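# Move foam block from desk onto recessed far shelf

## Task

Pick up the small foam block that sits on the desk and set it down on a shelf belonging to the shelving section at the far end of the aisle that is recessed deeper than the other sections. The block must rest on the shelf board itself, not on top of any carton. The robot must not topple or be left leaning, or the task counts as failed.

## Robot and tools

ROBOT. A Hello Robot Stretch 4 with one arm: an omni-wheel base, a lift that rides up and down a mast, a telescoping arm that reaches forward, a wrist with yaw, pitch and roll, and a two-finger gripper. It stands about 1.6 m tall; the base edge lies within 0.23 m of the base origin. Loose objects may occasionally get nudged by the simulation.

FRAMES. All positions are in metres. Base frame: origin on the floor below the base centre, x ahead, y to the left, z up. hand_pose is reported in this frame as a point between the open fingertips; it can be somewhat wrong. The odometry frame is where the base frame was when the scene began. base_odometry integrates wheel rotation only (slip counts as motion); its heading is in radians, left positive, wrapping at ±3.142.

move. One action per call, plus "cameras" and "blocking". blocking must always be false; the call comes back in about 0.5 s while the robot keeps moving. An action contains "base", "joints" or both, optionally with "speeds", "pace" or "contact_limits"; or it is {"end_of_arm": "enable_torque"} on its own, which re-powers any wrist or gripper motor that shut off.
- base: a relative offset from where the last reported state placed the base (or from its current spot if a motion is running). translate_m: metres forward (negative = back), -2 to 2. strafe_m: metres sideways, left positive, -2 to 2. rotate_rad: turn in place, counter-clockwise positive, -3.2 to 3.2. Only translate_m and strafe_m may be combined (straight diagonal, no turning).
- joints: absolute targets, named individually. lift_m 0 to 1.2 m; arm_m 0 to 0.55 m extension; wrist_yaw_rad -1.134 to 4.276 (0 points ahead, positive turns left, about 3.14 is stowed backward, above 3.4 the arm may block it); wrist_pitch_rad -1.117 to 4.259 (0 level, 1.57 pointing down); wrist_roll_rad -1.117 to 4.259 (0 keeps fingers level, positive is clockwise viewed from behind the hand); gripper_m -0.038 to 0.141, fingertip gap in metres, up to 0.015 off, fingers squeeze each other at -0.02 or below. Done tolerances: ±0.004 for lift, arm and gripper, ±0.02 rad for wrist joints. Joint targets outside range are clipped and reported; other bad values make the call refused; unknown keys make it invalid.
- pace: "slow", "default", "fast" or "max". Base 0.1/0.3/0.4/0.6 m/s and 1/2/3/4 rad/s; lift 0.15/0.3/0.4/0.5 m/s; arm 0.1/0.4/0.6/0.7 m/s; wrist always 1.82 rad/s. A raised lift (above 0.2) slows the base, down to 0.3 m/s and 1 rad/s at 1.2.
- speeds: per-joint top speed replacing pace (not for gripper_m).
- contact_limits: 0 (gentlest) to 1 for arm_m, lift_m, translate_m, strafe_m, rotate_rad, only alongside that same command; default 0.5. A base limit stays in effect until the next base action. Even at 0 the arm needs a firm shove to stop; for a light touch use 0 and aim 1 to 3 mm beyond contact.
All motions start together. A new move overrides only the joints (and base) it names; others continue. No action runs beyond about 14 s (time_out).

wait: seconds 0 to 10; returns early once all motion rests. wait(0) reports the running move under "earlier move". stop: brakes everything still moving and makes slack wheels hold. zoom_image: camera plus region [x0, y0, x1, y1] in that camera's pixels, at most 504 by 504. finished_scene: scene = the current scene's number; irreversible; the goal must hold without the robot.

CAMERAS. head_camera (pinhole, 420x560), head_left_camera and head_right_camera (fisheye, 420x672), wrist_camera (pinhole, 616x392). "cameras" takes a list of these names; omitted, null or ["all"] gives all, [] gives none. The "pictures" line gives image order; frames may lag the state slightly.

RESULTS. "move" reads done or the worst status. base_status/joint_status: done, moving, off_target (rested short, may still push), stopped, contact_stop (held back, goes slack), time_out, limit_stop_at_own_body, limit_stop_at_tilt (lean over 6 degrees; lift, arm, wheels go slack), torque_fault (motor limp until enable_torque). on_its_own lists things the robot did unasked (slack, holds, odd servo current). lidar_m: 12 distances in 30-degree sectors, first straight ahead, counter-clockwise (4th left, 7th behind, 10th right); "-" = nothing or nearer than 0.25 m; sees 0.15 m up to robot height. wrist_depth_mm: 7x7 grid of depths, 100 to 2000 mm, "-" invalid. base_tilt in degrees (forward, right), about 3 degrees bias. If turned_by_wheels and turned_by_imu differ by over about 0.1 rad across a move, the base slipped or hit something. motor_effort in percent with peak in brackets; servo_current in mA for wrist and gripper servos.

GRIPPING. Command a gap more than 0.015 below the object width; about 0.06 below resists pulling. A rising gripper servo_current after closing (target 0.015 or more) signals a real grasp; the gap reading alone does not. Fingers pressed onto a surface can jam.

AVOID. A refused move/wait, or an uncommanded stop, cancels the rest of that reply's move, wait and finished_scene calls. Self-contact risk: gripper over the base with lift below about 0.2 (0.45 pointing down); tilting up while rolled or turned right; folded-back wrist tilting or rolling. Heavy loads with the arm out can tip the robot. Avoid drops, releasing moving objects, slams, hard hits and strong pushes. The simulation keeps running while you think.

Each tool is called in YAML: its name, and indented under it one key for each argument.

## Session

move:

Scene clock: 0.00 s.
base_odometry: x=+0.000 y=+0.000 heading=+0.000
turned_by_wheels: +0.000
turned_by_imu: +0.000
base_tilt: forward=+0.3 right=+1.3
lidar_m: 2.07 2.07 2.46 1.38 1.39 1.68 2.12 2.13 1.58 1.40 1.41 2.39
base_status: not commanded
joint_positions: lift_m=+0.246 arm_m=+0.002 wrist_yaw_rad=+3.068 wrist_pitch_rad=+0.002 wrist_roll_rad=+0.000 gripper_m=+0.056
joint_status: not commanded
measured_speeds: all 0
motor_effort: lift_m=+20 arm_m=-4 wheel_0=+0 wheel_1=-1 wheel_2=+0
servo_current: wrist_yaw_rad=39 wrist_pitch_rad=46 wrist_roll_rad=26 gripper_m=39
hand_pose: x=-0.1080 y=+0.1084 z=+0.4236 quat_wxyz=(+0.037, -0.001, +0.000, +0.999) (m; base frame)
wrist_depth_mm: 135 139 - - - - - / 114 139 - - - - - / 117 140 - - - - - / 136 178 - - - - - / 1983 - - - - - - / 1430 1464 197 1255 1397 1537 1397 / 1025 878 1078 152 1042 1025 1098
pictures: head_camera, head_left_camera, head_right_camera, wrist_camera
camera_calibration:
wrist_camera: T_world_to_cam=[[0.121229, 0.991669, 0.0435412, -0.135586], [0.027947, 0.0404375, -0.998791, 0.474708], [-0.992231, 0.122299, -0.022812, 0.118862], [0, 0, 0, 1]] pos_world=[0.121109, 0.100724, 0.482749]

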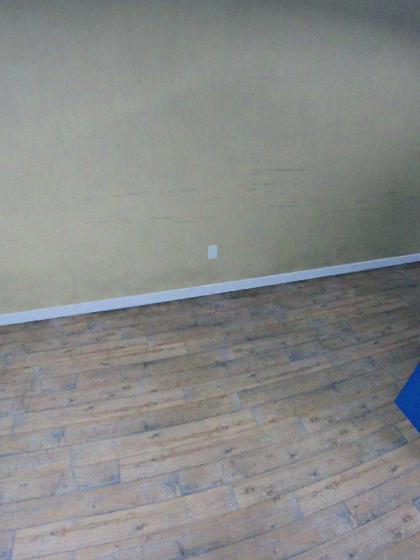

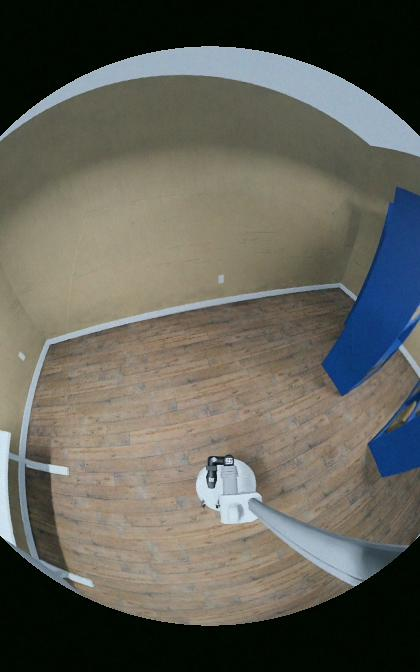

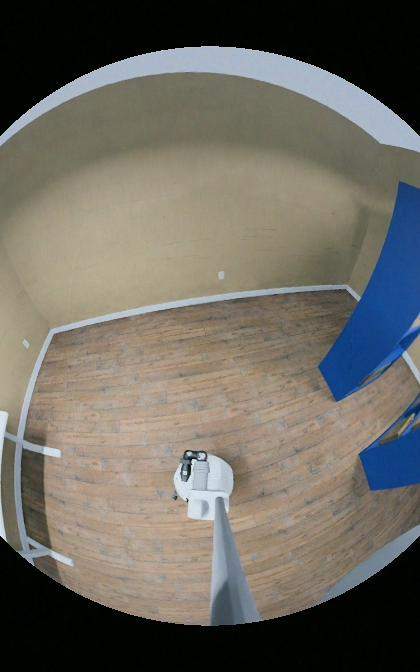

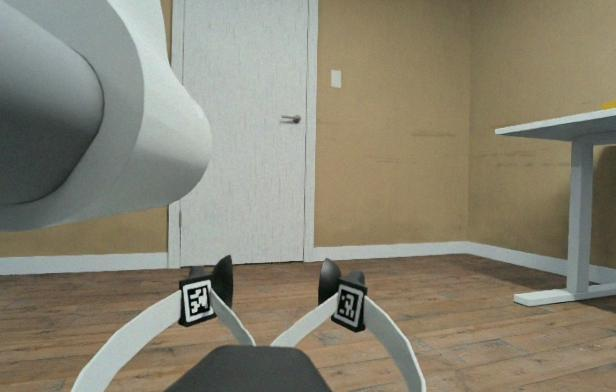

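move:
  base: {"rotate_rad": 1.75}
  joints: {"lift_m": 0.86, "wrist_yaw_rad": 0, "wrist_pitch_rad": 0.4, "gripper_m": 0.135}
  pace: "fast"
  blocking: false
  cameras: []

wait:
  seconds: 2.5
  cameras: ["head_camera", "wrist_camera"]

Scene clock: 6.97 s.
move: moving
base_odometry: x=+0.000 y=+0.000 heading=+0.391
turned_by_wheels: +0.391
turned_by_imu: +0.384
base_tilt: forward=+0.4 right=+1.5
lidar_m: 2.08 2.25 1.40 1.37 1.55 2.15 2.12 2.36 1.42 1.41 1.51 2.11
base_status: rotate_rad moving
joint_positions: lift_m=+0.311 arm_m=+0.002 wrist_yaw_rad=+2.412 wrist_pitch_rad=+0.399 wrist_roll_rad=+0.000 gripper_m=+0.076
joint_status: lift_m moving; wrist_yaw_rad moving; wrist_pitch_rad moving; gripper_m moving
measured_speeds: translate_m=-0.001 strafe_m=-0.001 rotate_rad=+1.486 lift_m=+0.248 arm_m=+0.000 wrist_yaw_rad=-1.814 wrist_pitch_rad=+0.036 wrist_roll_rad=+0.000
motor_effort: lift_m=+27(28) arm_m=-4(4) wheel_0=-8(9) wheel_1=-6(8) wheel_2=-10(10)
servo_current: wrist_yaw_rad=65(124) wrist_pitch_rad=46(91) wrist_roll_rad=26(33) gripper_m=72(91)
hand_pose: x=+0.0334 y=+0.2423 z=+0.3771 quat_wxyz=(+0.350, -0.185, +0.071, +0.916) (m; base frame)
wrist_depth_mm: - - - - - - - / - - - - - - - / 1661 1863 1983 1983 - 1983 1756 / 1205 1229 1281 1281 1308 1336 1336 / 917 917 946 946 946 960 960 / 723 707 199 750 197 768 768 / 621 574 634 140 603 634 654
pictures: none
No camera images: "cameras" was empty.

Scene clock: 9.10 s.
earlier move: done
base_odometry: x=+0.000 y=+0.000 heading=+1.750
turned_by_wheels: +1.359
turned_by_imu: +1.342
base_tilt: forward=+0.3 right=+1.4
lidar_m: 1.36 1.41 2.23 2.12 2.17 1.51 1.45 1.42 2.22 2.07 2.14 2.32
base_status: done
joint_positions: lift_m=+0.860 arm_m=+0.002 wrist_yaw_rad=+0.004 wrist_pitch_rad=+0.400 wrist_roll_rad=+0.000 gripper_m=+0.135
joint_status: all done
measured_speeds: all 0
motor_effort: lift_m=+24(28) arm_m=-4(4) wheel_0=-1(10) wheel_1=+0(9) wheel_2=+2(11)
servo_current: wrist_yaw_rad=39(124) wrist_pitch_rad=52(91) wrist_roll_rad=26(33) gripper_m=46(111)
hand_pose: x=+0.4391 y=-0.0865 z=+0.9256 quat_wxyz=(+0.980, +0.000, +0.199, +0.002) (m; base frame)
wrist_depth_mm: - - - - - - - / - - - - - - - / - - - - - - - / - - - - - - - / 1808 1921 1983 1983 - - - / 1537 196 1464 1661 204 1576 1576 / 1281 1229 1336 - 1336 1308 1366
wait: 2.13 of 2.5 s (the move ended)
pictures: head_camera, wrist_camera
camera_calibration:
wrist_camera: T_world_to_cam=[[-0.0237787, -0.997992, 0.058703, -0.152926], [-0.40976, -0.0438311, -0.91114, 1.07248], [0.911883, -0.0457198, -0.407895, 0.202854], [0, 0, 0, 1]] pos_world=[0.250843, -0.0963362, 1.0689]

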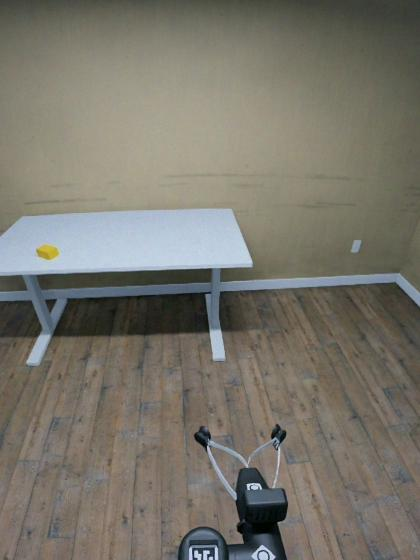

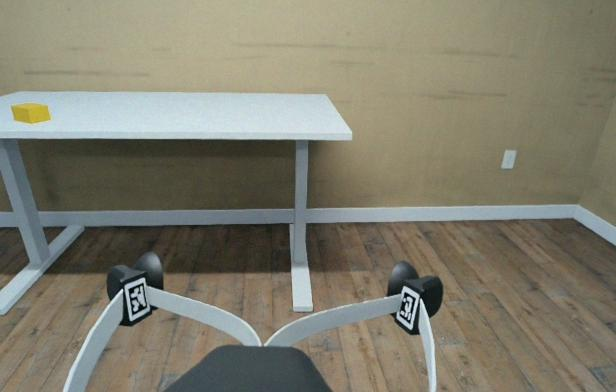

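zoom_image:
  camera: "head_camera"
  region: [0, 220, 100, 290]

move:
  base: {"strafe_m": 0.86, "translate_m": 0.45}
  pace: "fast"
  blocking: false
  cameras: []

wait:
  seconds: 5
  cameras: ["head_camera", "wrist_camera"]

Scaled by 5.040 from the camera's 420x560 image, which has a finer 1200x1600 frame.

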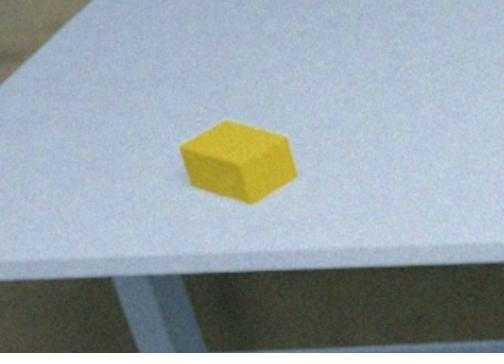

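Scene clock: 19.00 s.
move: moving
base_odometry: x=-0.042 y=+0.013 heading=+1.750
turned_by_wheels: +0.000
turned_by_imu: -0.001
base_tilt: forward=+0.3 right=+1.3
lidar_m: 1.35 1.40 2.17 2.09 2.16 1.51 1.43 1.45 2.24 2.11 2.16 2.29
base_status: translate_m moving; strafe_m moving
joint_positions: lift_m=+0.860 arm_m=+0.002 wrist_yaw_rad=+0.003 wrist_pitch_rad=+0.400 wrist_roll_rad=+0.000 gripper_m=+0.135
joint_status: not commanded
measured_speeds: translate_m=+0.075 strafe_m=+0.149 rotate_rad=+0.001 lift_m=+0.000 arm_m=+0.000 wrist_yaw_rad=+0.000 wrist_pitch_rad=+0.000 wrist_roll_rad=+0.000
motor_effort: lift_m=+24(24) arm_m=-4(4) wheel_0=-9(9) wheel_1=+9(10) wheel_2=-7(7)
servo_current: wrist_yaw_rad=33(52) wrist_pitch_rad=46(52) wrist_roll_rad=26(33) gripper_m=46(52)
hand_pose: x=+0.4391 y=-0.0865 z=+0.9256 quat_wxyz=(+0.980, +0.000, +0.199, +0.002) (m; base frame)
wrist_depth_mm: - - - - - - - / - - - - - - - / - - - - - - - / - - - - - - - / 1808 1921 1983 1983 - - - / 1499 196 1430 1661 211 1618 1618 / 1308 1229 1308 - 1397 1308 1366
pictures: none
No camera images: "cameras" was empty.

Scene clock: 22.40 s.
earlier move: done
base_odometry: x=-0.926 y=+0.290 heading=+1.750
turned_by_wheels: +0.000
turned_by_imu: +0.002
base_tilt: forward=+0.4 right=+1.5
lidar_m: 0.86 0.92 1.41 1.24 1.31 1.75 1.87 1.95 3.09 2.88 1.35 0.97
base_status: done
joint_positions: lift_m=+0.860 arm_m=+0.002 wrist_yaw_rad=+0.003 wrist_pitch_rad=+0.400 wrist_roll_rad=+0.000 gripper_m=+0.135
joint_status: not commanded
measured_speeds: all 0
motor_effort: lift_m=+23(24) arm_m=-4(4) wheel_0=-1(9) wheel_1=-2(13) wheel_2=+0(7)
servo_current: wrist_yaw_rad=33(52) wrist_pitch_rad=26(52) wrist_roll_rad=26(39) gripper_m=46(59)
hand_pose: x=+0.4391 y=-0.0865 z=+0.9256 quat_wxyz=(+0.980, +0.000, +0.199, +0.002) (m; base frame)
wrist_depth_mm: - - - - - - - / - - - - - - - / - - - - - - - / - - - - - - - / - - - - - - 1336 / 1499 196 1308 1618 204 1576 1618 / 1308 1229 - - 1336 1308 1366
wait: 3.40 of 5 s (the move ended)
pictures: head_camera, wrist_camera
camera_calibration:
wrist_camera: T_world_to_cam=[[-0.0240016, -0.997988, 0.0586926, -0.152858], [-0.409767, -0.0437302, -0.911141, 1.07249], [0.911874, -0.0459191, -0.407893, 0.202835], [0, 0, 0, 1]] pos_world=[0.250843, -0.0963358, 1.0689]

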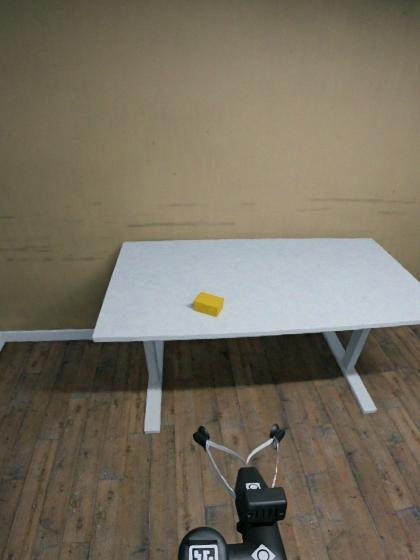

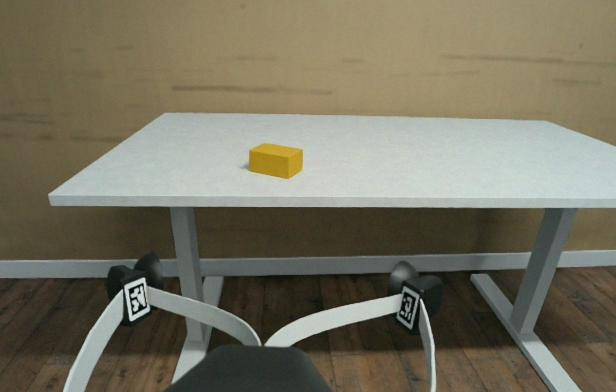

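zoom_image:
  camera: "head_camera"
  region: [165, 270, 265, 340]

Scaled by 5.040 from the camera's 420x560 image, which has a finer 1200x1600 frame.

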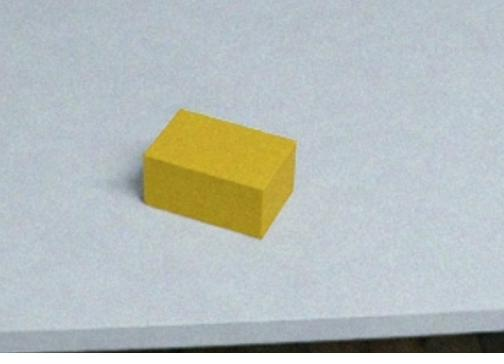

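move:
  base: {"strafe_m": 0.129, "translate_m": 0.3}
  joints: {"arm_m": 0.325, "wrist_yaw_rad": -0.41, "gripper_m": 0.141}
  blocking: false
  cameras: []

wait:
  seconds: 3
  cameras: ["head_camera", "wrist_camera"]

zoom_image:
  camera: "head_camera"
  region: [150, 300, 310, 420]

Scene clock: 63.33 s.
move: moving
base_odometry: x=-0.946 y=+0.319 heading=+1.750
turned_by_wheels: +0.000
turned_by_imu: -0.001
base_tilt: forward=+0.3 right=+1.3
lidar_m: 0.85 0.89 1.37 1.25 1.30 1.74 1.92 1.95 3.11 2.88 1.29 0.90
base_status: translate_m moving; strafe_m moving
joint_positions: lift_m=+0.860 arm_m=+0.054 wrist_yaw_rad=-0.401 wrist_pitch_rad=+0.400 wrist_roll_rad=+0.000 gripper_m=+0.141
joint_status: arm_m moving; wrist_yaw_rad moving; gripper_m moving
measured_speeds: translate_m=+0.124 strafe_m=+0.054 rotate_rad=-0.006 lift_m=+0.000 arm_m=+0.199 wrist_yaw_rad=-0.256 wrist_pitch_rad=+0.000 wrist_roll_rad=+0.000
motor_effort: lift_m=+23(23) arm_m=+8(9) wheel_0=+4(5) wheel_1=+7(9) wheel_2=-8(9)
servo_current: wrist_yaw_rad=20(111) wrist_pitch_rad=46(52) wrist_roll_rad=26(33) gripper_m=46(85)
hand_pose: x=+0.4357 y=-0.1843 z=+0.9256 quat_wxyz=(+0.960, +0.040, +0.195, -0.195) (m; base frame)
wrist_depth_mm: - - - - - - - / - - - - - - - / - - - - - - - / - - - - - - - / - - - 1983 - - - / - 190 1430 1618 202 1618 1576 / - 1281 1336 - 1336 1336 1397
pictures: none
No camera images: "cameras" was empty.

Scene clock: 65.30 s.
earlier move: done
base_odometry: x=-1.107 y=+0.562 heading=+1.750
turned_by_wheels: +0.000
turned_by_imu: +0.000
base_tilt: forward=+0.4 right=+1.5
lidar_m: 0.58 0.62 1.28 1.15 1.21 1.61 2.20 2.23 3.21 2.99 0.90 0.60
base_status: done
joint_positions: lift_m=+0.860 arm_m=+0.325 wrist_yaw_rad=-0.407 wrist_pitch_rad=+0.400 wrist_roll_rad=+0.000 gripper_m=+0.141
joint_status: all done
measured_speeds: all 0
motor_effort: lift_m=+23(24) arm_m=+6(9) wheel_0=+4(5) wheel_1=+1(10) wheel_2=+0(10)
servo_current: wrist_yaw_rad=33(111) wrist_pitch_rad=39(52) wrist_roll_rad=33(33) gripper_m=52(85)
hand_pose: x=+0.7051 y=-0.1854 z=+0.9256 quat_wxyz=(+0.960, +0.040, +0.195, -0.198) (m; base frame)
wrist_depth_mm: - - - - - - - / - - - - - - - / - - - - - - - / - - - - - - - / - - - - - - - / - 187 177 - 195 - - / - - 306 - - - -
wait: 1.97 of 3 s (the move ended)
pictures: head_camera, wrist_camera
camera_calibration:
wrist_camera: T_world_to_cam=[[-0.419873, -0.905684, 0.0586776, 0.051075], [-0.393224, 0.123266, -0.911142, 1.19647], [0.817974, -0.405637, -0.407893, -0.0447765], [0, 0, 0, 1]] pos_world=[0.528553, -0.11939, 1.0689]

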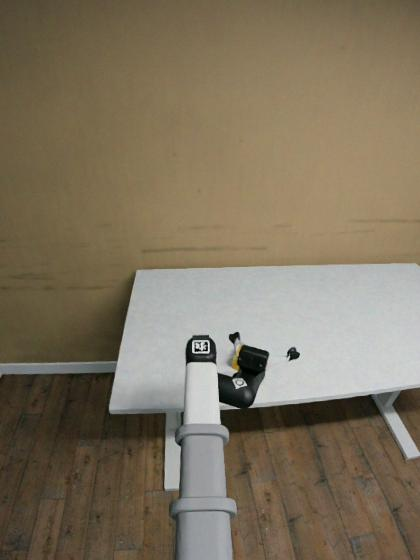

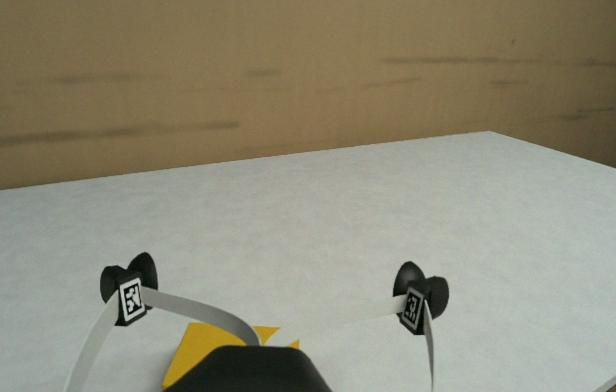

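Scaled by 3.150 from the camera's 420x560 image, which has a finer 1200x1600 frame.

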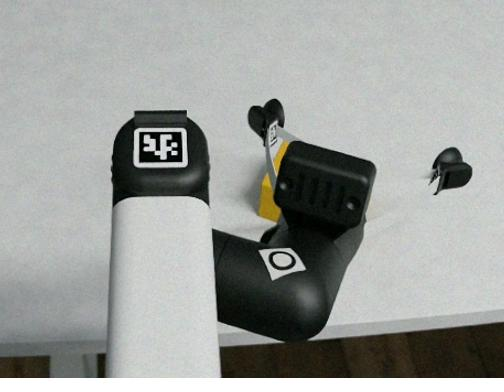

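move:
  base: {"strafe_m": 0.022}
  joints: {"arm_m": 0.367, "wrist_yaw_rad": -0.48, "lift_m": 0.805}
  blocking: false
  cameras: []

wait:
  seconds: 1.5
  cameras: ["head_camera", "wrist_camera"]

zoom_image:
  camera: "head_camera"
  region: [180, 310, 310, 410]

Scene clock: 85.03 s.
move: moving
base_odometry: x=-1.128 y=+0.558 heading=+1.750
turned_by_wheels: +0.000
turned_by_imu: -0.001
base_tilt: forward=+0.4 right=+1.5
lidar_m: 0.58 0.60 1.23 1.13 1.18 1.61 2.22 2.23 3.18 3.01 0.91 0.63
base_status: strafe_m moving
joint_positions: lift_m=+0.823 arm_m=+0.363 wrist_yaw_rad=-0.476 wrist_pitch_rad=+0.400 wrist_roll_rad=+0.000 gripper_m=+0.141
joint_status: lift_m moving; arm_m moving; wrist_yaw_rad moving
measured_speeds: translate_m=+0.000 strafe_m=+0.019 rotate_rad=-0.002 lift_m=-0.109 arm_m=+0.061 wrist_yaw_rad=+0.000 wrist_pitch_rad=+0.000 wrist_roll_rad=+0.000
motor_effort: lift_m=+13(21) arm_m=+9(9) wheel_0=-3(10) wheel_1=+1(7) wheel_2=-1(1)
servo_current: wrist_yaw_rad=46(78) wrist_pitch_rad=39(52) wrist_roll_rad=33(33) gripper_m=46(46)
hand_pose: x=+0.7299 y=-0.1995 z=+0.8892 quat_wxyz=(+0.952, +0.047, +0.193, -0.231) (m; base frame)
wrist_depth_mm: - - - - - - - / - - - - - - - / - - - - - - - / - - - - - - - / - - - - - - - / - 188 177 - 197 - - / - - 266 - - - -
pictures: none
No camera images: "cameras" was empty.

Scene clock: 85.67 s.
earlier move: done
base_odometry: x=-1.129 y=+0.558 heading=+1.750
turned_by_wheels: +0.000
turned_by_imu: +0.000
base_tilt: forward=+0.4 right=+1.4
lidar_m: 0.60 0.60 1.24 1.14 1.17 1.61 2.19 2.24 3.23 3.00 0.88 0.60
base_status: done
joint_positions: lift_m=+0.805 arm_m=+0.367 wrist_yaw_rad=-0.476 wrist_pitch_rad=+0.400 wrist_roll_rad=+0.000 gripper_m=+0.141
joint_status: all done
measured_speeds: all 0
motor_effort: lift_m=+14(21) arm_m=+7(9) wheel_0=-1(10) wheel_1=+0(7) wheel_2=+0(1)
servo_current: wrist_yaw_rad=46(78) wrist_pitch_rad=39(52) wrist_roll_rad=26(33) gripper_m=46(52)
hand_pose: x=+0.7336 y=-0.1995 z=+0.8713 quat_wxyz=(+0.952, +0.047, +0.193, -0.231) (m; base frame)
wrist_depth_mm: - - - - - - - / - - - - - - - / - - - - - - - / - - - - - - - / - - - - - - - / - 187 256 271 195 - - / - - 239 - - - -
wait: 0.63 of 1.5 s (the move ended)
pictures: head_camera, wrist_camera
camera_calibration:
wrist_camera: T_world_to_cam=[[-0.481975, -0.874218, 0.0586745, 0.105314], [-0.383677, 0.150377, -0.911141, 1.15842], [0.787713, -0.46166, -0.407896, -0.0848404], [0, 0, 0, 1]] pos_world=[0.562048, -0.1213, 1.0147]

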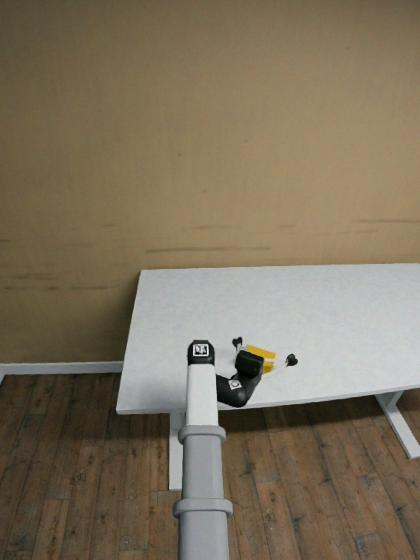

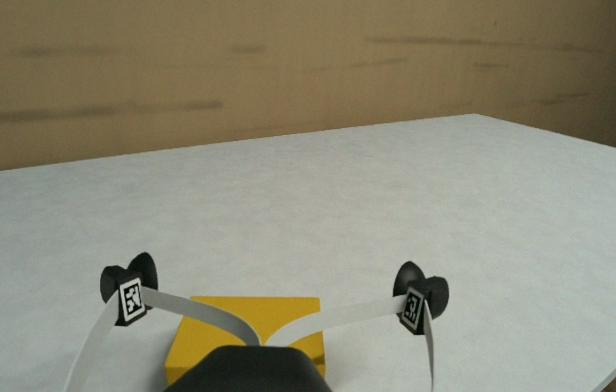

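Scaled by 3.877 from the camera's 420x560 image, which has a finer 1200x1600 frame.

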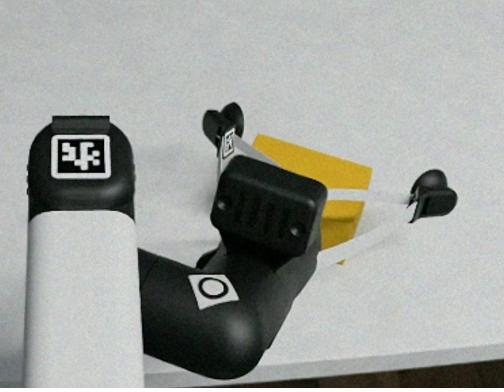

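move:
  base: {"strafe_m": 0.012}
  joints: {"arm_m": 0.378}
  blocking: false
  cameras: []

wait:
  seconds: 0.6
  cameras: []

move:
  joints: {"lift_m": 0.745}
  contact_limits: {"lift_m": 0.2}
  blocking: false
  cameras: []

wait:
  seconds: 1
  cameras: ["wrist_camera"]

Scene clock: 97.10 s.
move: moving
base_odometry: x=-1.140 y=+0.556 heading=+1.750
turned_by_wheels: +0.000
turned_by_imu: -0.001
base_tilt: forward=+0.4 right=+1.4
lidar_m: 0.58 0.60 1.24 1.12 1.18 1.58 2.20 2.26 3.26 3.04 0.89 0.60
base_status: strafe_m moving
joint_positions: lift_m=+0.805 arm_m=+0.378 wrist_yaw_rad=-0.477 wrist_pitch_rad=+0.400 wrist_roll_rad=+0.000 gripper_m=+0.141
joint_status: arm_m moving
measured_speeds: all 0
motor_effort: lift_m=+14(14) arm_m=+9(9) wheel_0=-3(10) wheel_1=+0(9) wheel_2=+0(2)
servo_current: wrist_yaw_rad=33(46) wrist_pitch_rad=52(59) wrist_roll_rad=33(33) gripper_m=39(46)
hand_pose: x=+0.7446 y=-0.1996 z=+0.8713 quat_wxyz=(+0.952, +0.047, +0.193, -0.231) (m; base frame)
wrist_depth_mm: - - - - - - - / - - - - - - - / - - - - - - - / - - - - - - - / - - - - - - - / - 187 177 271 195 - - / - - 239 - - - -
pictures: none
No camera images: "cameras" was empty.

Scene clock: 97.30 s.
earlier move: done
base_odometry: x=-1.140 y=+0.556 heading=+1.750
turned_by_wheels: +0.000
turned_by_imu: +0.000
base_tilt: forward=+0.3 right=+1.4
lidar_m: 0.58 0.59 1.26 1.13 1.19 1.60 2.22 2.24 3.25 3.01 0.90 0.63
base_status: done
joint_positions: lift_m=+0.805 arm_m=+0.378 wrist_yaw_rad=-0.477 wrist_pitch_rad=+0.400 wrist_roll_rad=+0.000 gripper_m=+0.141
joint_status: all done
measured_speeds: all 0
motor_effort: lift_m=+14(14) arm_m=+7(9) wheel_0=-4(10) wheel_1=+1(9) wheel_2=+0(2)
servo_current: wrist_yaw_rad=26(46) wrist_pitch_rad=33(59) wrist_roll_rad=33(33) gripper_m=46(46)
hand_pose: x=+0.7446 y=-0.1996 z=+0.8713 quat_wxyz=(+0.952, +0.047, +0.193, -0.231) (m; base frame)
wrist_depth_mm: - - - - - - - / - - - - - - - / - - - - - - - / - - - - - - - / - - - - - - - / - 187 177 270 195 - - / - - 239 - - - -
wait: 0.20 of 0.6 s (the move ended)
pictures: none
No camera images: "cameras" was empty.

Scene clock: 97.80 s.
move: moving
base_odometry: x=-1.140 y=+0.556 heading=+1.750
turned_by_wheels: +0.000
turned_by_imu: +0.000
base_tilt: forward=+0.4 right=+1.4
lidar_m: 0.58 0.57 1.24 1.12 1.19 1.57 2.21 2.25 3.23 3.04 0.90 0.63
base_status: not commanded
joint_positions: lift_m=+0.767 arm_m=+0.378 wrist_yaw_rad=-0.477 wrist_pitch_rad=+0.400 wrist_roll_rad=+0.000 gripper_m=+0.141
joint_status: lift_m moving
measured_speeds: translate_m=+0.000 strafe_m=+0.000 rotate_rad=+0.000 lift_m=-0.121 arm_m=+0.000 wrist_yaw_rad=+0.000 wrist_pitch_rad=+0.000 wrist_roll_rad=+0.000
motor_effort: lift_m=+13(14) arm_m=+7(7) wheel_0=-4(4) wheel_1=+1(1) wheel_2=+0(0)
servo_current: wrist_yaw_rad=39(46) wrist_pitch_rad=46(52) wrist_roll_rad=26(39) gripper_m=39(52)
contact_limits: lift_m 0.2
hand_pose: x=+0.7446 y=-0.1996 z=+0.8334 quat_wxyz=(+0.952, +0.047, +0.193, -0.231) (m; base frame)
wrist_depth_mm: - - - - - - - / - - - - - - - / - - - - - - - / - - - - - - - / - - - 272 - - - / - 188 219 238 195 - - / - - 214 216 - - -
pictures: none
No camera images: "cameras" was empty.

Scene clock: 98.47 s.
earlier move: done
base_odometry: x=-1.140 y=+0.556 heading=+1.750
turned_by_wheels: +0.000
turned_by_imu: +0.000
base_tilt: forward=+0.4 right=+1.4
lidar_m: 0.58 0.60 1.22 1.13 1.17 1.57 2.19 2.26 3.23 3.04 0.88 0.65
base_status: not commanded
joint_positions: lift_m=+0.745 arm_m=+0.378 wrist_yaw_rad=-0.477 wrist_pitch_rad=+0.400 wrist_roll_rad=+0.000 gripper_m=+0.141
joint_status: all done
measured_speeds: all 0
motor_effort: lift_m=+14(16) arm_m=+7(7) wheel_0=-4(4) wheel_1=+1(1) wheel_2=+0(0)
servo_current: wrist_yaw_rad=33(52) wrist_pitch_rad=39(52) wrist_roll_rad=33(39) gripper_m=39(52)
contact_limits: lift_m 0.2
hand_pose: x=+0.7446 y=-0.1996 z=+0.8113 quat_wxyz=(+0.952, +0.047, +0.193, -0.231) (m; base frame)
wrist_depth_mm: - - - - - - - / - - - - - - - / - - - - - - - / - - - - - - - / - - 229 233 - - - / - 188 202 206 195 - - / - - 213 216 - - -
wait: 0.67 of 1 s (the move ended)
pictures: wrist_camera
camera_calibration:
wrist_camera: T_world_to_cam=[[-0.482185, -0.874102, 0.0586842, 0.114262], [-0.383642, 0.150459, -0.911142, 1.10796], [0.787602, -0.461853, -0.407892, -0.117943], [0, 0, 0, 1]] pos_world=[0.573048, -0.121299, 0.954698]

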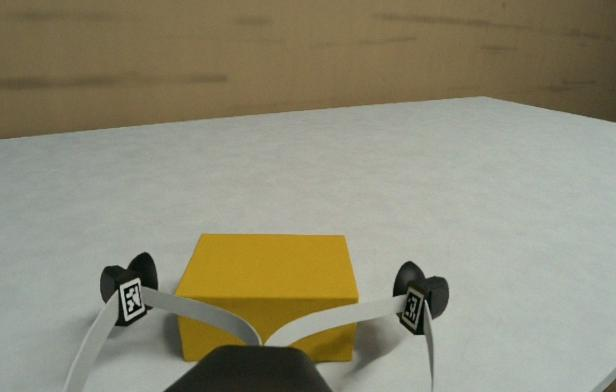

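move:
  joints: {"gripper_m": 0.045}
  blocking: false
  cameras: []

wait:
  seconds: 2
  cameras: ["wrist_camera"]

move:
  joints: {"lift_m": 0.9}
  blocking: false
  cameras: []

wait:
  seconds: 0.3
  cameras: []

move:
  joints: {"arm_m": 0.003, "wrist_yaw_rad": 0.0}
  base: {"translate_m": -0.55}
  blocking: false
  cameras: ["wrist_camera"]

wait:
  seconds: 3
  cameras: []

move:
  base: {"rotate_rad": -3.07}
  pace: "fast"
  blocking: false
  cameras: []

wait:
  seconds: 4
  cameras: ["head_camera", "head_left_camera", "wrist_camera"]

Scene clock: 123.93 s.
move: moving
base_odometry: x=-1.140 y=+0.556 heading=+1.750
turned_by_wheels: +0.000
turned_by_imu: -0.001
base_tilt: forward=+0.3 right=+1.4
lidar_m: 0.59 0.60 1.24 1.10 1.17 1.57 2.20 2.24 3.22 3.01 0.89 0.65
base_status: not commanded
joint_positions: lift_m=+0.745 arm_m=+0.378 wrist_yaw_rad=-0.477 wrist_pitch_rad=+0.400 wrist_roll_rad=+0.000 gripper_m=+0.129
joint_status: gripper_m moving
measured_speeds: all 0
motor_effort: lift_m=+14(15) arm_m=+7(7) wheel_0=-4(4) wheel_1=+1(1) wheel_2=+0(0)
servo_current: wrist_yaw_rad=33(46) wrist_pitch_rad=46(52) wrist_roll_rad=20(33) gripper_m=124(124)
contact_limits: lift_m 0.2
hand_pose: x=+0.7446 y=-0.1996 z=+0.8113 quat_wxyz=(+0.952, +0.047, +0.193, -0.231) (m; base frame)
wrist_depth_mm: - - - - - - - / - - - - - - - / - - - - - - - / - - - - - - - / - - 229 233 - - - / - 188 202 206 195 - - / - - 214 134 - - -
pictures: none
No camera images: "cameras" was empty.

Scene clock: 125.37 s.
earlier move: done
base_odometry: x=-1.140 y=+0.556 heading=+1.750
turned_by_wheels: +0.000
turned_by_imu: +0.000
base_tilt: forward=+0.5 right=+1.3
lidar_m: 0.56 0.61 1.26 1.14 1.18 1.60 2.20 2.21 3.24 3.04 0.89 0.66
base_status: not commanded
joint_positions: lift_m=+0.745 arm_m=+0.378 wrist_yaw_rad=-0.477 wrist_pitch_rad=+0.400 wrist_roll_rad=+0.000 gripper_m=+0.046
joint_status: all done
measured_speeds: all 0
motor_effort: lift_m=+14(15) arm_m=+7(7) wheel_0=-4(4) wheel_1=+1(1) wheel_2=+0(0)
servo_current: wrist_yaw_rad=33(46) wrist_pitch_rad=46(52) wrist_roll_rad=26(33) gripper_m=124(260)
contact_limits: lift_m 0.2
hand_pose: x=+0.7446 y=-0.1996 z=+0.8113 quat_wxyz=(+0.952, +0.047, +0.193, -0.231) (m; base frame)
wrist_depth_mm: - - - - - - - / - - - - - - - / - - - - - - - / - - - - - - - / - - 217 221 - - - / - 173 189 192 186 - - / - - 194 195 - - -
wait: 1.43 of 2 s (the move ended)
pictures: wrist_camera
camera_calibration:
wrist_camera: T_world_to_cam=[[-0.482185, -0.874102, 0.0586842, 0.114262], [-0.383642, 0.150459, -0.911142, 1.10796], [0.787602, -0.461853, -0.407892, -0.117943], [0, 0, 0, 1]] pos_world=[0.573048, -0.121299, 0.954698]

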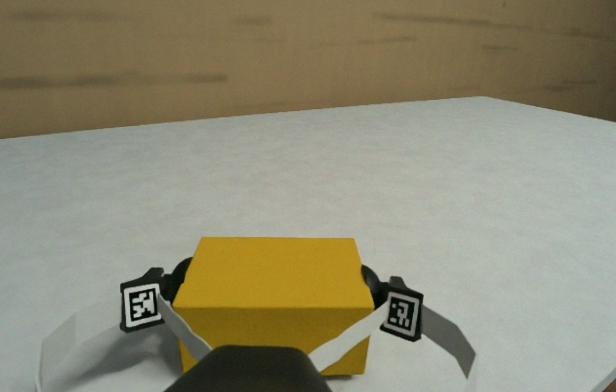

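Scene clock: 125.87 s.
move: moving
base_odometry: x=-1.140 y=+0.556 heading=+1.750
turned_by_wheels: +0.000
turned_by_imu: +0.000
base_tilt: forward=+0.4 right=+1.3
lidar_m: 0.59 0.60 1.23 1.11 1.15 1.60 2.18 2.26 3.20 3.04 0.89 0.62
base_status: not commanded
joint_positions: lift_m=+0.784 arm_m=+0.378 wrist_yaw_rad=-0.477 wrist_pitch_rad=+0.400 wrist_roll_rad=+0.000 gripper_m=+0.046
joint_status: lift_m moving
measured_speeds: translate_m=+0.000 strafe_m=+0.000 rotate_rad=+0.000 lift_m=+0.149 arm_m=+0.000 wrist_yaw_rad=+0.000 wrist_pitch_rad=+0.000 wrist_roll_rad=+0.000
motor_effort: lift_m=+26(27) arm_m=+7(7) wheel_0=-4(4) wheel_1=+1(1) wheel_2=+0(0)
servo_current: wrist_yaw_rad=33(46) wrist_pitch_rad=20(52) wrist_roll_rad=33(33) gripper_m=124(130)
hand_pose: x=+0.7445 y=-0.1996 z=+0.8497 quat_wxyz=(+0.952, +0.047, +0.193, -0.231) (m; base frame)
wrist_depth_mm: - - - - - - - / - - - - - - - / - - - - - - - / - - - - - - - / - - 217 221 - - - / - 173 189 191 186 - - / - - 194 195 - - -
pictures: none
No camera images: "cameras" was empty.

Scene clock: 126.17 s.
earlier move: moving
base_odometry: x=-1.140 y=+0.556 heading=+1.750
turned_by_wheels: +0.000
turned_by_imu: +0.000
base_tilt: forward=+0.4 right=+1.5
lidar_m: 0.57 0.58 1.26 1.12 1.17 1.57 2.19 2.25 3.20 3.04 0.89 0.62
base_status: not commanded
joint_positions: lift_m=+0.841 arm_m=+0.378 wrist_yaw_rad=-0.477 wrist_pitch_rad=+0.400 wrist_roll_rad=+0.000 gripper_m=+0.046
joint_status: lift_m moving
measured_speeds: translate_m=+0.000 strafe_m=+0.000 rotate_rad=+0.000 lift_m=+0.193 arm_m=+0.000 wrist_yaw_rad=+0.000 wrist_pitch_rad=+0.000 wrist_roll_rad=+0.000
motor_effort: lift_m=+24(27) arm_m=+7(7) wheel_0=-4(4) wheel_1=+1(1) wheel_2=+0(0)
servo_current: wrist_yaw_rad=39(46) wrist_pitch_rad=46(52) wrist_roll_rad=33(33) gripper_m=124(130)
hand_pose: x=+0.7445 y=-0.1996 z=+0.9068 quat_wxyz=(+0.952, +0.047, +0.193, -0.231) (m; base frame)
wrist_depth_mm: - - - - - - - / - - - - - - - / - - - - - - - / - - - - - - - / - - 217 221 - - - / - 173 189 192 186 - - / - - 194 195 - - -
wait: 0.30 s; no rest
pictures: none
No camera images: "cameras" was empty.

Scene clock: 126.67 s.
move: moving
base_odometry: x=-1.135 y=+0.524 heading=+1.749
turned_by_wheels: +0.000
turned_by_imu: +0.000
base_tilt: forward=+0.4 right=+1.3
lidar_m: 0.58 0.64 1.24 1.11 1.16 1.60 2.18 2.22 3.24 3.03 0.95 0.61
base_status: translate_m moving
joint_positions: lift_m=+0.897 arm_m=+0.326 wrist_yaw_rad=-0.019 wrist_pitch_rad=+0.400 wrist_roll_rad=+0.000 gripper_m=+0.046
joint_status: lift_m moving; arm_m moving; wrist_yaw_rad moving
measured_speeds: translate_m=-0.125 strafe_m=+0.000 rotate_rad=-0.001 lift_m=+0.043 arm_m=-0.198 wrist_yaw_rad=+0.522 wrist_pitch_rad=+0.000 wrist_roll_rad=+0.000
motor_effort: lift_m=+24(26) arm_m=-6(11) wheel_0=-6(8) wheel_1=-6(6) wheel_2=+9(11)
servo_current: wrist_yaw_rad=39(117) wrist_pitch_rad=46(46) wrist_roll_rad=33(33) gripper_m=124(130)
hand_pose: x=+0.7606 y=-0.0926 z=+0.9631 quat_wxyz=(+0.980, +0.002, +0.199, -0.010) (m; base frame)
wrist_depth_mm: - - - - - - - / - - - - - - - / - - - - - - - / - - - - - - - / - - 218 222 - - - / - 173 189 192 186 - - / - - 194 195 - - -
pictures: wrist_camera
camera_calibration:
wrist_camera: T_world_to_cam=[[-0.0468222, -0.997178, 0.0586797, -0.135958], [-0.410751, -0.0343277, -0.911101, 1.23978], [0.910544, -0.0667625, -0.407985, -0.0760901], [0, 0, 0, 1]] pos_world=[0.572158, -0.0980957, 1.1065]

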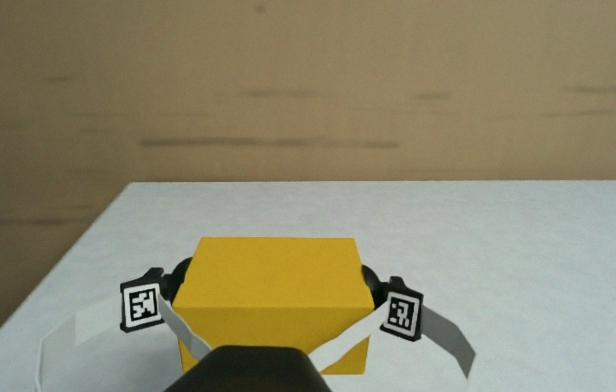

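Scene clock: 129.47 s.
earlier move: done
base_odometry: x=-1.043 y=+0.015 heading=+1.749
turned_by_wheels: +0.000
turned_by_imu: +0.000
base_tilt: forward=+0.3 right=+1.3
lidar_m: 1.12 1.76 1.15 1.11 1.16 1.54 1.66 1.67 2.21 3.07 1.68 1.19
base_status: done
joint_positions: lift_m=+0.900 arm_m=+0.003 wrist_yaw_rad=-0.003 wrist_pitch_rad=+0.400 wrist_roll_rad=+0.000 gripper_m=+0.046
joint_status: all done
measured_speeds: all 0
motor_effort: lift_m=+24(27) arm_m=-6(11) wheel_0=-3(8) wheel_1=-2(7) wheel_2=+0(11)
servo_current: wrist_yaw_rad=33(117) wrist_pitch_rad=39(52) wrist_roll_rad=26(39) gripper_m=124(130)
hand_pose: x=+0.4395 y=-0.0883 z=+0.9656 quat_wxyz=(+0.980, +0.000, +0.199, -0.002) (m; base frame)
wrist_depth_mm: - - - - - - - / - - - - - - - / - - - - - - - / - - - - - - - / 1863 1863 218 221 - - - / 1576 176 190 191 186 1661 1661 / 1281 1336 194 195 1366 1308 1397
wait: 2.80 of 3 s (the move ended)
pictures: none
No camera images: "cameras" was empty.

Scene clock: 129.97 s.
move: moving
base_odometry: x=-1.043 y=+0.015 heading=+1.502
turned_by_wheels: -0.248
turned_by_imu: -0.244
base_tilt: forward=+0.3 right=+1.5
lidar_m: 1.12 1.13 1.37 1.12 1.11 1.31 2.14 1.66 2.11 3.08 3.06 1.33
base_status: rotate_rad moving
joint_positions: lift_m=+0.900 arm_m=+0.003 wrist_yaw_rad=-0.003 wrist_pitch_rad=+0.400 wrist_roll_rad=+0.000 gripper_m=+0.046
joint_status: not commanded
measured_speeds: translate_m=+0.001 strafe_m=-0.001 rotate_rad=-0.945 lift_m=+0.000 arm_m=+0.000 wrist_yaw_rad=+0.000 wrist_pitch_rad=+0.000 wrist_roll_rad=+0.000
motor_effort: lift_m=+23(24) arm_m=-6(6) wheel_0=+6(7) wheel_1=+5(8) wheel_2=+8(8)
servo_current: wrist_yaw_rad=33(46) wrist_pitch_rad=39(52) wrist_roll_rad=33(33) gripper_m=117(130)
hand_pose: x=+0.4395 y=-0.0882 z=+0.9656 quat_wxyz=(+0.980, +0.000, +0.199, -0.002) (m; base frame)
wrist_depth_mm: - - - - - - - / - - - - - - - / - - - - - - - / - - - - - - - / - 1863 218 232 - - - / 1576 175 190 192 186 1661 1661 / 1255 1336 194 195 1397 1336 1464
pictures: none
No camera images: "cameras" was empty.

Scene clock: 132.37 s.
earlier move: done
base_odometry: x=-1.042 y=+0.015 heading=-1.320
turned_by_wheels: -2.822
turned_by_imu: -2.786
base_tilt: forward=+0.4 right=+1.4
lidar_m: 1.66 1.70 3.21 3.09 1.59 1.19 1.14 1.60 1.13 1.10 1.16 1.66
base_status: done
joint_positions: lift_m=+0.900 arm_m=+0.003 wrist_yaw_rad=-0.003 wrist_pitch_rad=+0.400 wrist_roll_rad=+0.000 gripper_m=+0.046
joint_status: not commanded
measured_speeds: all 0
motor_effort: lift_m=+23(24) arm_m=-6(7) wheel_0=+2(8) wheel_1=+0(9) wheel_2=+1(8)
servo_current: wrist_yaw_rad=39(46) wrist_pitch_rad=46(52) wrist_roll_rad=26(39) gripper_m=130(130)
hand_pose: x=+0.4395 y=-0.0882 z=+0.9656 quat_wxyz=(+0.980, +0.000, +0.199, -0.002) (m; base frame)
wrist_depth_mm: - - - - - - - / - - 1863 - - - - / - - 1921 - - - - / - - 1661 - - - - / 1921 1983 219 233 - - - / 1537 175 189 192 185 1708 1576 / 1308 1336 193 195 1336 1336 1397
wait: 2.40 of 4 s (the move ended)
pictures: head_camera, head_left_camera, wrist_camera
camera_calibration:
wrist_camera: T_world_to_cam=[[-0.0304234, -0.997811, 0.0587153, -0.154078], [-0.410245, -0.0411015, -0.911049, 1.10935], [0.911468, -0.0518049, -0.408097, 0.218518], [0, 0, 0, 1]] pos_world=[0.251247, -0.0968244, 1.1089]

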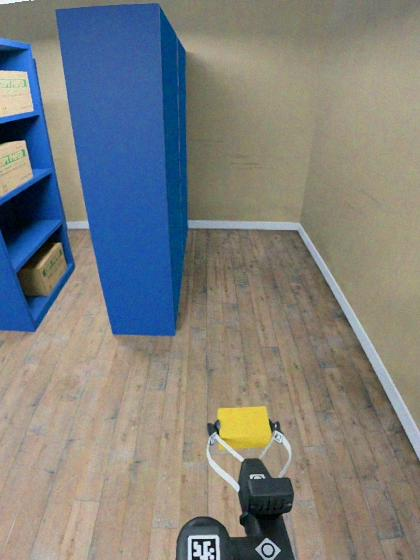

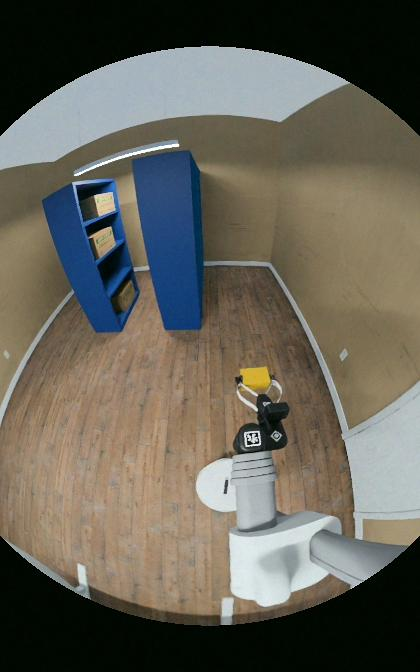

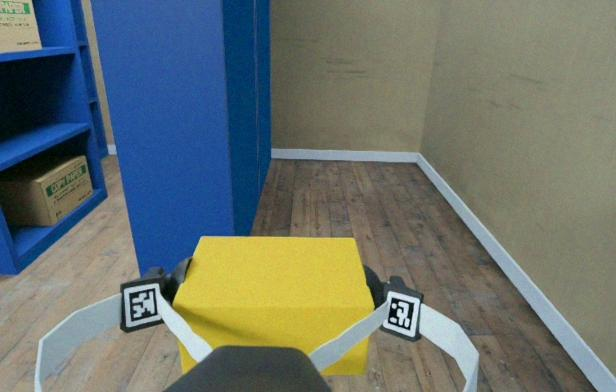

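move:
  base: {"rotate_rad": -0.055}
  blocking: false
  cameras: []

wait:
  seconds: 1
  cameras: []

move:
  base: {"strafe_m": 1.05, "translate_m": 0.6}
  pace: "max"
  blocking: false
  cameras: []

wait:
  seconds: 6
  cameras: ["head_camera"]

Scene clock: 147.00 s.
move: moving
base_odometry: x=-1.042 y=+0.015 heading=-1.375
turned_by_wheels: -0.055
turned_by_imu: -0.055
base_tilt: forward=+0.2 right=+1.3
lidar_m: 1.69 1.68 2.27 3.08 1.68 1.20 1.11 1.69 1.15 1.09 1.16 1.55
base_status: rotate_rad moving
joint_positions: lift_m=+0.900 arm_m=+0.003 wrist_yaw_rad=-0.003 wrist_pitch_rad=+0.400 wrist_roll_rad=+0.000 gripper_m=+0.046
joint_status: not commanded
measured_speeds: all 0
motor_effort: lift_m=+23(23) arm_m=-6(7) wheel_0=+2(5) wheel_1=+1(5) wheel_2=+0(6)
servo_current: wrist_yaw_rad=46(46) wrist_pitch_rad=26(46) wrist_roll_rad=26(33) gripper_m=124(124)
hand_pose: x=+0.4395 y=-0.0882 z=+0.9656 quat_wxyz=(+0.980, +0.000, +0.199, -0.001) (m; base frame)
wrist_depth_mm: - - - - - - - / - - - - - - - / - - - - - - - / - - - - - - - / 1921 1983 227 232 - 1983 - / 1576 175 190 192 186 1661 1499 / 1255 1336 194 195 1336 1336 1336
pictures: none
No camera images: "cameras" was empty.

Scene clock: 147.13 s.
earlier move: done
base_odometry: x=-1.042 y=+0.015 heading=-1.375
turned_by_wheels: +0.000
turned_by_imu: +0.000
base_tilt: forward=+0.3 right=+1.4
lidar_m: 1.68 1.70 2.29 3.07 1.68 1.18 1.12 1.66 1.15 1.09 1.16 1.55
base_status: done
joint_positions: lift_m=+0.900 arm_m=+0.003 wrist_yaw_rad=-0.003 wrist_pitch_rad=+0.400 wrist_roll_rad=+0.000 gripper_m=+0.046
joint_status: not commanded
measured_speeds: all 0
motor_effort: lift_m=+23(23) arm_m=-6(7) wheel_0=+3(5) wheel_1=+3(5) wheel_2=+0(6)
servo_current: wrist_yaw_rad=46(46) wrist_pitch_rad=33(46) wrist_roll_rad=26(33) gripper_m=124(124)
hand_pose: x=+0.4395 y=-0.0882 z=+0.9656 quat_wxyz=(+0.980, +0.000, +0.199, -0.001) (m; base frame)
wrist_depth_mm: - - - - - - - / - - - - - - - / - - - - - - - / - - - - - - - / 1983 1983 227 233 - - - / 1618 175 189 191 186 1661 1464 / 1281 1308 193 195 1366 1308 1336
wait: 0.13 of 1 s (the move ended)
pictures: none
No camera images: "cameras" was empty.

Scene clock: 147.63 s.
move: moving
base_odometry: x=-1.002 y=+0.001 heading=-1.375
turned_by_wheels: +0.000
turned_by_imu: +0.000
base_tilt: forward=+0.4 right=+1.3
lidar_m: 1.65 1.67 2.26 3.06 1.71 1.22 1.15 1.73 1.18 1.10 1.20 1.61
base_status: translate_m moving; strafe_m moving
joint_positions: lift_m=+0.900 arm_m=+0.003 wrist_yaw_rad=-0.003 wrist_pitch_rad=+0.400 wrist_roll_rad=+0.000 gripper_m=+0.046
joint_status: not commanded
measured_speeds: translate_m=+0.082 strafe_m=+0.140 rotate_rad=-0.001 lift_m=+0.000 arm_m=+0.000 wrist_yaw_rad=+0.000 wrist_pitch_rad=+0.000 wrist_roll_rad=+0.000
motor_effort: lift_m=+23(23) arm_m=-6(6) wheel_0=-7(8) wheel_1=+12(12) wheel_2=-7(7)
servo_current: wrist_yaw_rad=33(39) wrist_pitch_rad=26(59) wrist_roll_rad=26(33) gripper_m=117(130)
hand_pose: x=+0.4395 y=-0.0882 z=+0.9656 quat_wxyz=(+0.980, +0.000, +0.199, -0.001) (m; base frame)
wrist_depth_mm: - - - - - - - / - - - - - - - / - - - - - - - / - - - - - - - / 1983 1983 229 232 - 1983 - / 1576 176 189 192 185 1661 1537 / 1308 1308 194 195 1336 1308 1336
pictures: none
No camera images: "cameras" was empty.

Scene clock: 151.70 s.
earlier move: done
base_odometry: x=+0.104 y=-0.370 heading=-1.375
turned_by_wheels: +0.000
turned_by_imu: +0.003
base_tilt: forward=+0.4 right=+1.4
lidar_m: 1.09 1.06 2.18 2.05 2.13 2.67 1.78 1.80 2.25 2.15 2.18 1.06
base_status: done
joint_positions: lift_m=+0.900 arm_m=+0.003 wrist_yaw_rad=-0.003 wrist_pitch_rad=+0.400 wrist_roll_rad=+0.000 gripper_m=+0.046
joint_status: not commanded
measured_speeds: all 0
motor_effort: lift_m=+23(23) arm_m=-6(6) wheel_0=-2(9) wheel_1=-2(12) wheel_2=-1(7)
servo_current: wrist_yaw_rad=26(52) wrist_pitch_rad=39(59) wrist_roll_rad=20(39) gripper_m=124(130)
hand_pose: x=+0.4395 y=-0.0882 z=+0.9656 quat_wxyz=(+0.980, +0.000, +0.199, -0.001) (m; base frame)
wrist_depth_mm: - - - - - - - / - - - - 1537 - - / - - - - 1255 - - / - - - - 1182 - - / - - 229 232 - - - / - 173 190 192 186 - 1708 / - - 194 195 - - 1397
wait: 4.07 of 6 s (the move ended)
pictures: head_camera

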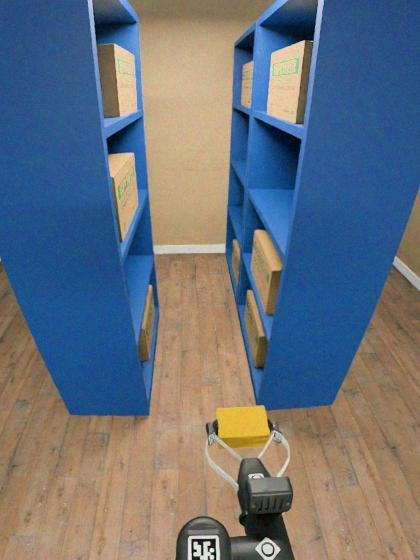

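move:
  base: {"rotate_rad": 0.03}
  blocking: false
  cameras: []

wait:
  seconds: 0.8
  cameras: []

move:
  base: {"strafe_m": -0.05, "translate_m": 0.7}
  pace: "max"
  blocking: false
  cameras: []

wait:
  seconds: 4
  cameras: ["head_camera"]

Scene clock: 165.00 s.
move: moving
base_odometry: x=+0.104 y=-0.370 heading=-1.345
turned_by_wheels: +0.030
turned_by_imu: +0.029
base_tilt: forward=+0.3 right=+1.4
lidar_m: 1.08 1.07 2.13 2.06 2.16 2.66 1.79 1.83 2.21 2.14 2.24 1.09
base_status: rotate_rad moving
joint_positions: lift_m=+0.900 arm_m=+0.003 wrist_yaw_rad=-0.003 wrist_pitch_rad=+0.400 wrist_roll_rad=+0.000 gripper_m=+0.046
joint_status: not commanded
measured_speeds: all 0
motor_effort: lift_m=+23(23) arm_m=-6(6) wheel_0=-4(5) wheel_1=+1(5) wheel_2=+1(6)
servo_current: wrist_yaw_rad=39(46) wrist_pitch_rad=33(46) wrist_roll_rad=26(33) gripper_m=117(137)
hand_pose: x=+0.4395 y=-0.0882 z=+0.9656 quat_wxyz=(+0.980, +0.000, +0.199, -0.001) (m; base frame)
wrist_depth_mm: - - - - - - - / - - - - 1618 - - / - - - - 1308 - - / - - - - 1229 - - / - - 229 232 - - - / - 173 189 191 186 - 1661 / 1255 - 194 195 - - 1397
pictures: none
No camera images: "cameras" was empty.

Scene clock: 165.03 s.
earlier move: done
base_odometry: x=+0.104 y=-0.370 heading=-1.345
turned_by_wheels: +0.000
turned_by_imu: +0.000
base_tilt: forward=+0.3 right=+1.4
lidar_m: 1.05 1.05 2.13 2.06 2.17 2.67 1.78 1.86 2.21 2.15 2.25 1.07
base_status: done
joint_positions: lift_m=+0.900 arm_m=+0.003 wrist_yaw_rad=-0.003 wrist_pitch_rad=+0.400 wrist_roll_rad=+0.000 gripper_m=+0.046
joint_status: not commanded
measured_speeds: all 0
motor_effort: lift_m=+23(23) arm_m=-6(6) wheel_0=-3(5) wheel_1=+1(5) wheel_2=+1(6)
servo_current: wrist_yaw_rad=39(46) wrist_pitch_rad=33(46) wrist_roll_rad=26(33) gripper_m=117(137)
hand_pose: x=+0.4395 y=-0.0882 z=+0.9656 quat_wxyz=(+0.980, +0.000, +0.199, -0.001) (m; base frame)
wrist_depth_mm: - - - - - - - / - - - - 1618 - - / - - - - 1281 - - / - - - - 1255 - - / - - 228 232 - - 1921 / - 173 189 191 186 - 1708 / 1255 - 194 195 - - 1336
wait: 0.03 of 0.8 s (the move ended)
pictures: none
No camera images: "cameras" was empty.

Scene clock: 165.53 s.
move: moving
base_odometry: x=+0.111 y=-0.412 heading=-1.345
turned_by_wheels: +0.000
turned_by_imu: +0.000
base_tilt: forward=+0.3 right=+1.4
lidar_m: 1.03 1.01 2.13 2.05 2.17 2.71 1.83 1.89 2.21 2.14 2.22 1.04
base_status: translate_m moving; strafe_m moving
joint_positions: lift_m=+0.900 arm_m=+0.003 wrist_yaw_rad=-0.003 wrist_pitch_rad=+0.400 wrist_roll_rad=+0.000 gripper_m=+0.046
joint_status: not commanded
measured_speeds: translate_m=+0.163 strafe_m=-0.009 rotate_rad=+0.001 lift_m=+0.000 arm_m=+0.000 wrist_yaw_rad=+0.000 wrist_pitch_rad=+0.000 wrist_roll_rad=+0.000
motor_effort: lift_m=+23(23) arm_m=-6(6) wheel_0=+7(8) wheel_1=+6(7) wheel_2=-10(11)
servo_current: wrist_yaw_rad=33(39) wrist_pitch_rad=39(46) wrist_roll_rad=26(33) gripper_m=130(130)
hand_pose: x=+0.4395 y=-0.0882 z=+0.9656 quat_wxyz=(+0.980, +0.000, +0.199, -0.001) (m; base frame)
wrist_depth_mm: - - - - - - - / - - - - 1308 - - / - - - - 1281 - - / - - - - 1160 - - / - - 229 232 - - - / - 173 189 192 185 - 1661 / - - 194 195 - - 1397
pictures: none
No camera images: "cameras" was empty.

Scene clock: 168.30 s.
earlier move: done
base_odometry: x=+0.212 y=-1.063 heading=-1.345
turned_by_wheels: +0.000
turned_by_imu: -0.001
base_tilt: forward=+0.5 right=+1.3
lidar_m: 1.18 0.45 0.46 2.11 2.21 3.02 3.29 2.58 2.19 2.08 0.49 0.44
base_status: done
joint_positions: lift_m=+0.900 arm_m=+0.003 wrist_yaw_rad=-0.003 wrist_pitch_rad=+0.400 wrist_roll_rad=+0.000 gripper_m=+0.046
joint_status: not commanded
measured_speeds: all 0
motor_effort: lift_m=+23(24) arm_m=-6(6) wheel_0=+1(9) wheel_1=+0(7) wheel_2=+1(12)
servo_current: wrist_yaw_rad=46(52) wrist_pitch_rad=46(52) wrist_roll_rad=26(33) gripper_m=124(130)
hand_pose: x=+0.4395 y=-0.0882 z=+0.9656 quat_wxyz=(+0.980, +0.000, +0.199, -0.001) (m; base frame)
wrist_depth_mm: - - - - 1756 - - / 634 - - 1921 976 - - / - - - - 1025 - - / - - - - 809 715 - / - - 229 233 691 569 539 / - 173 189 191 186 452 452 / - 976 194 195 668 469 466
wait: 2.77 of 4 s (the move ended)
pictures: head_camera

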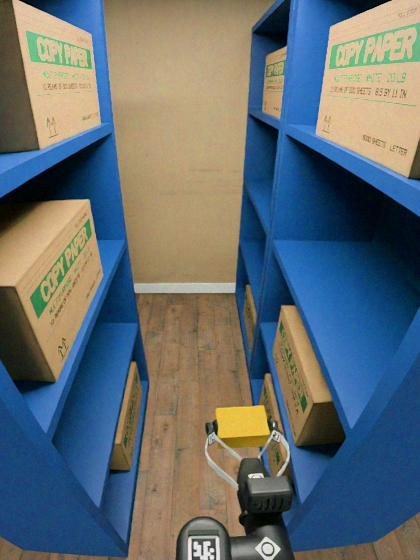

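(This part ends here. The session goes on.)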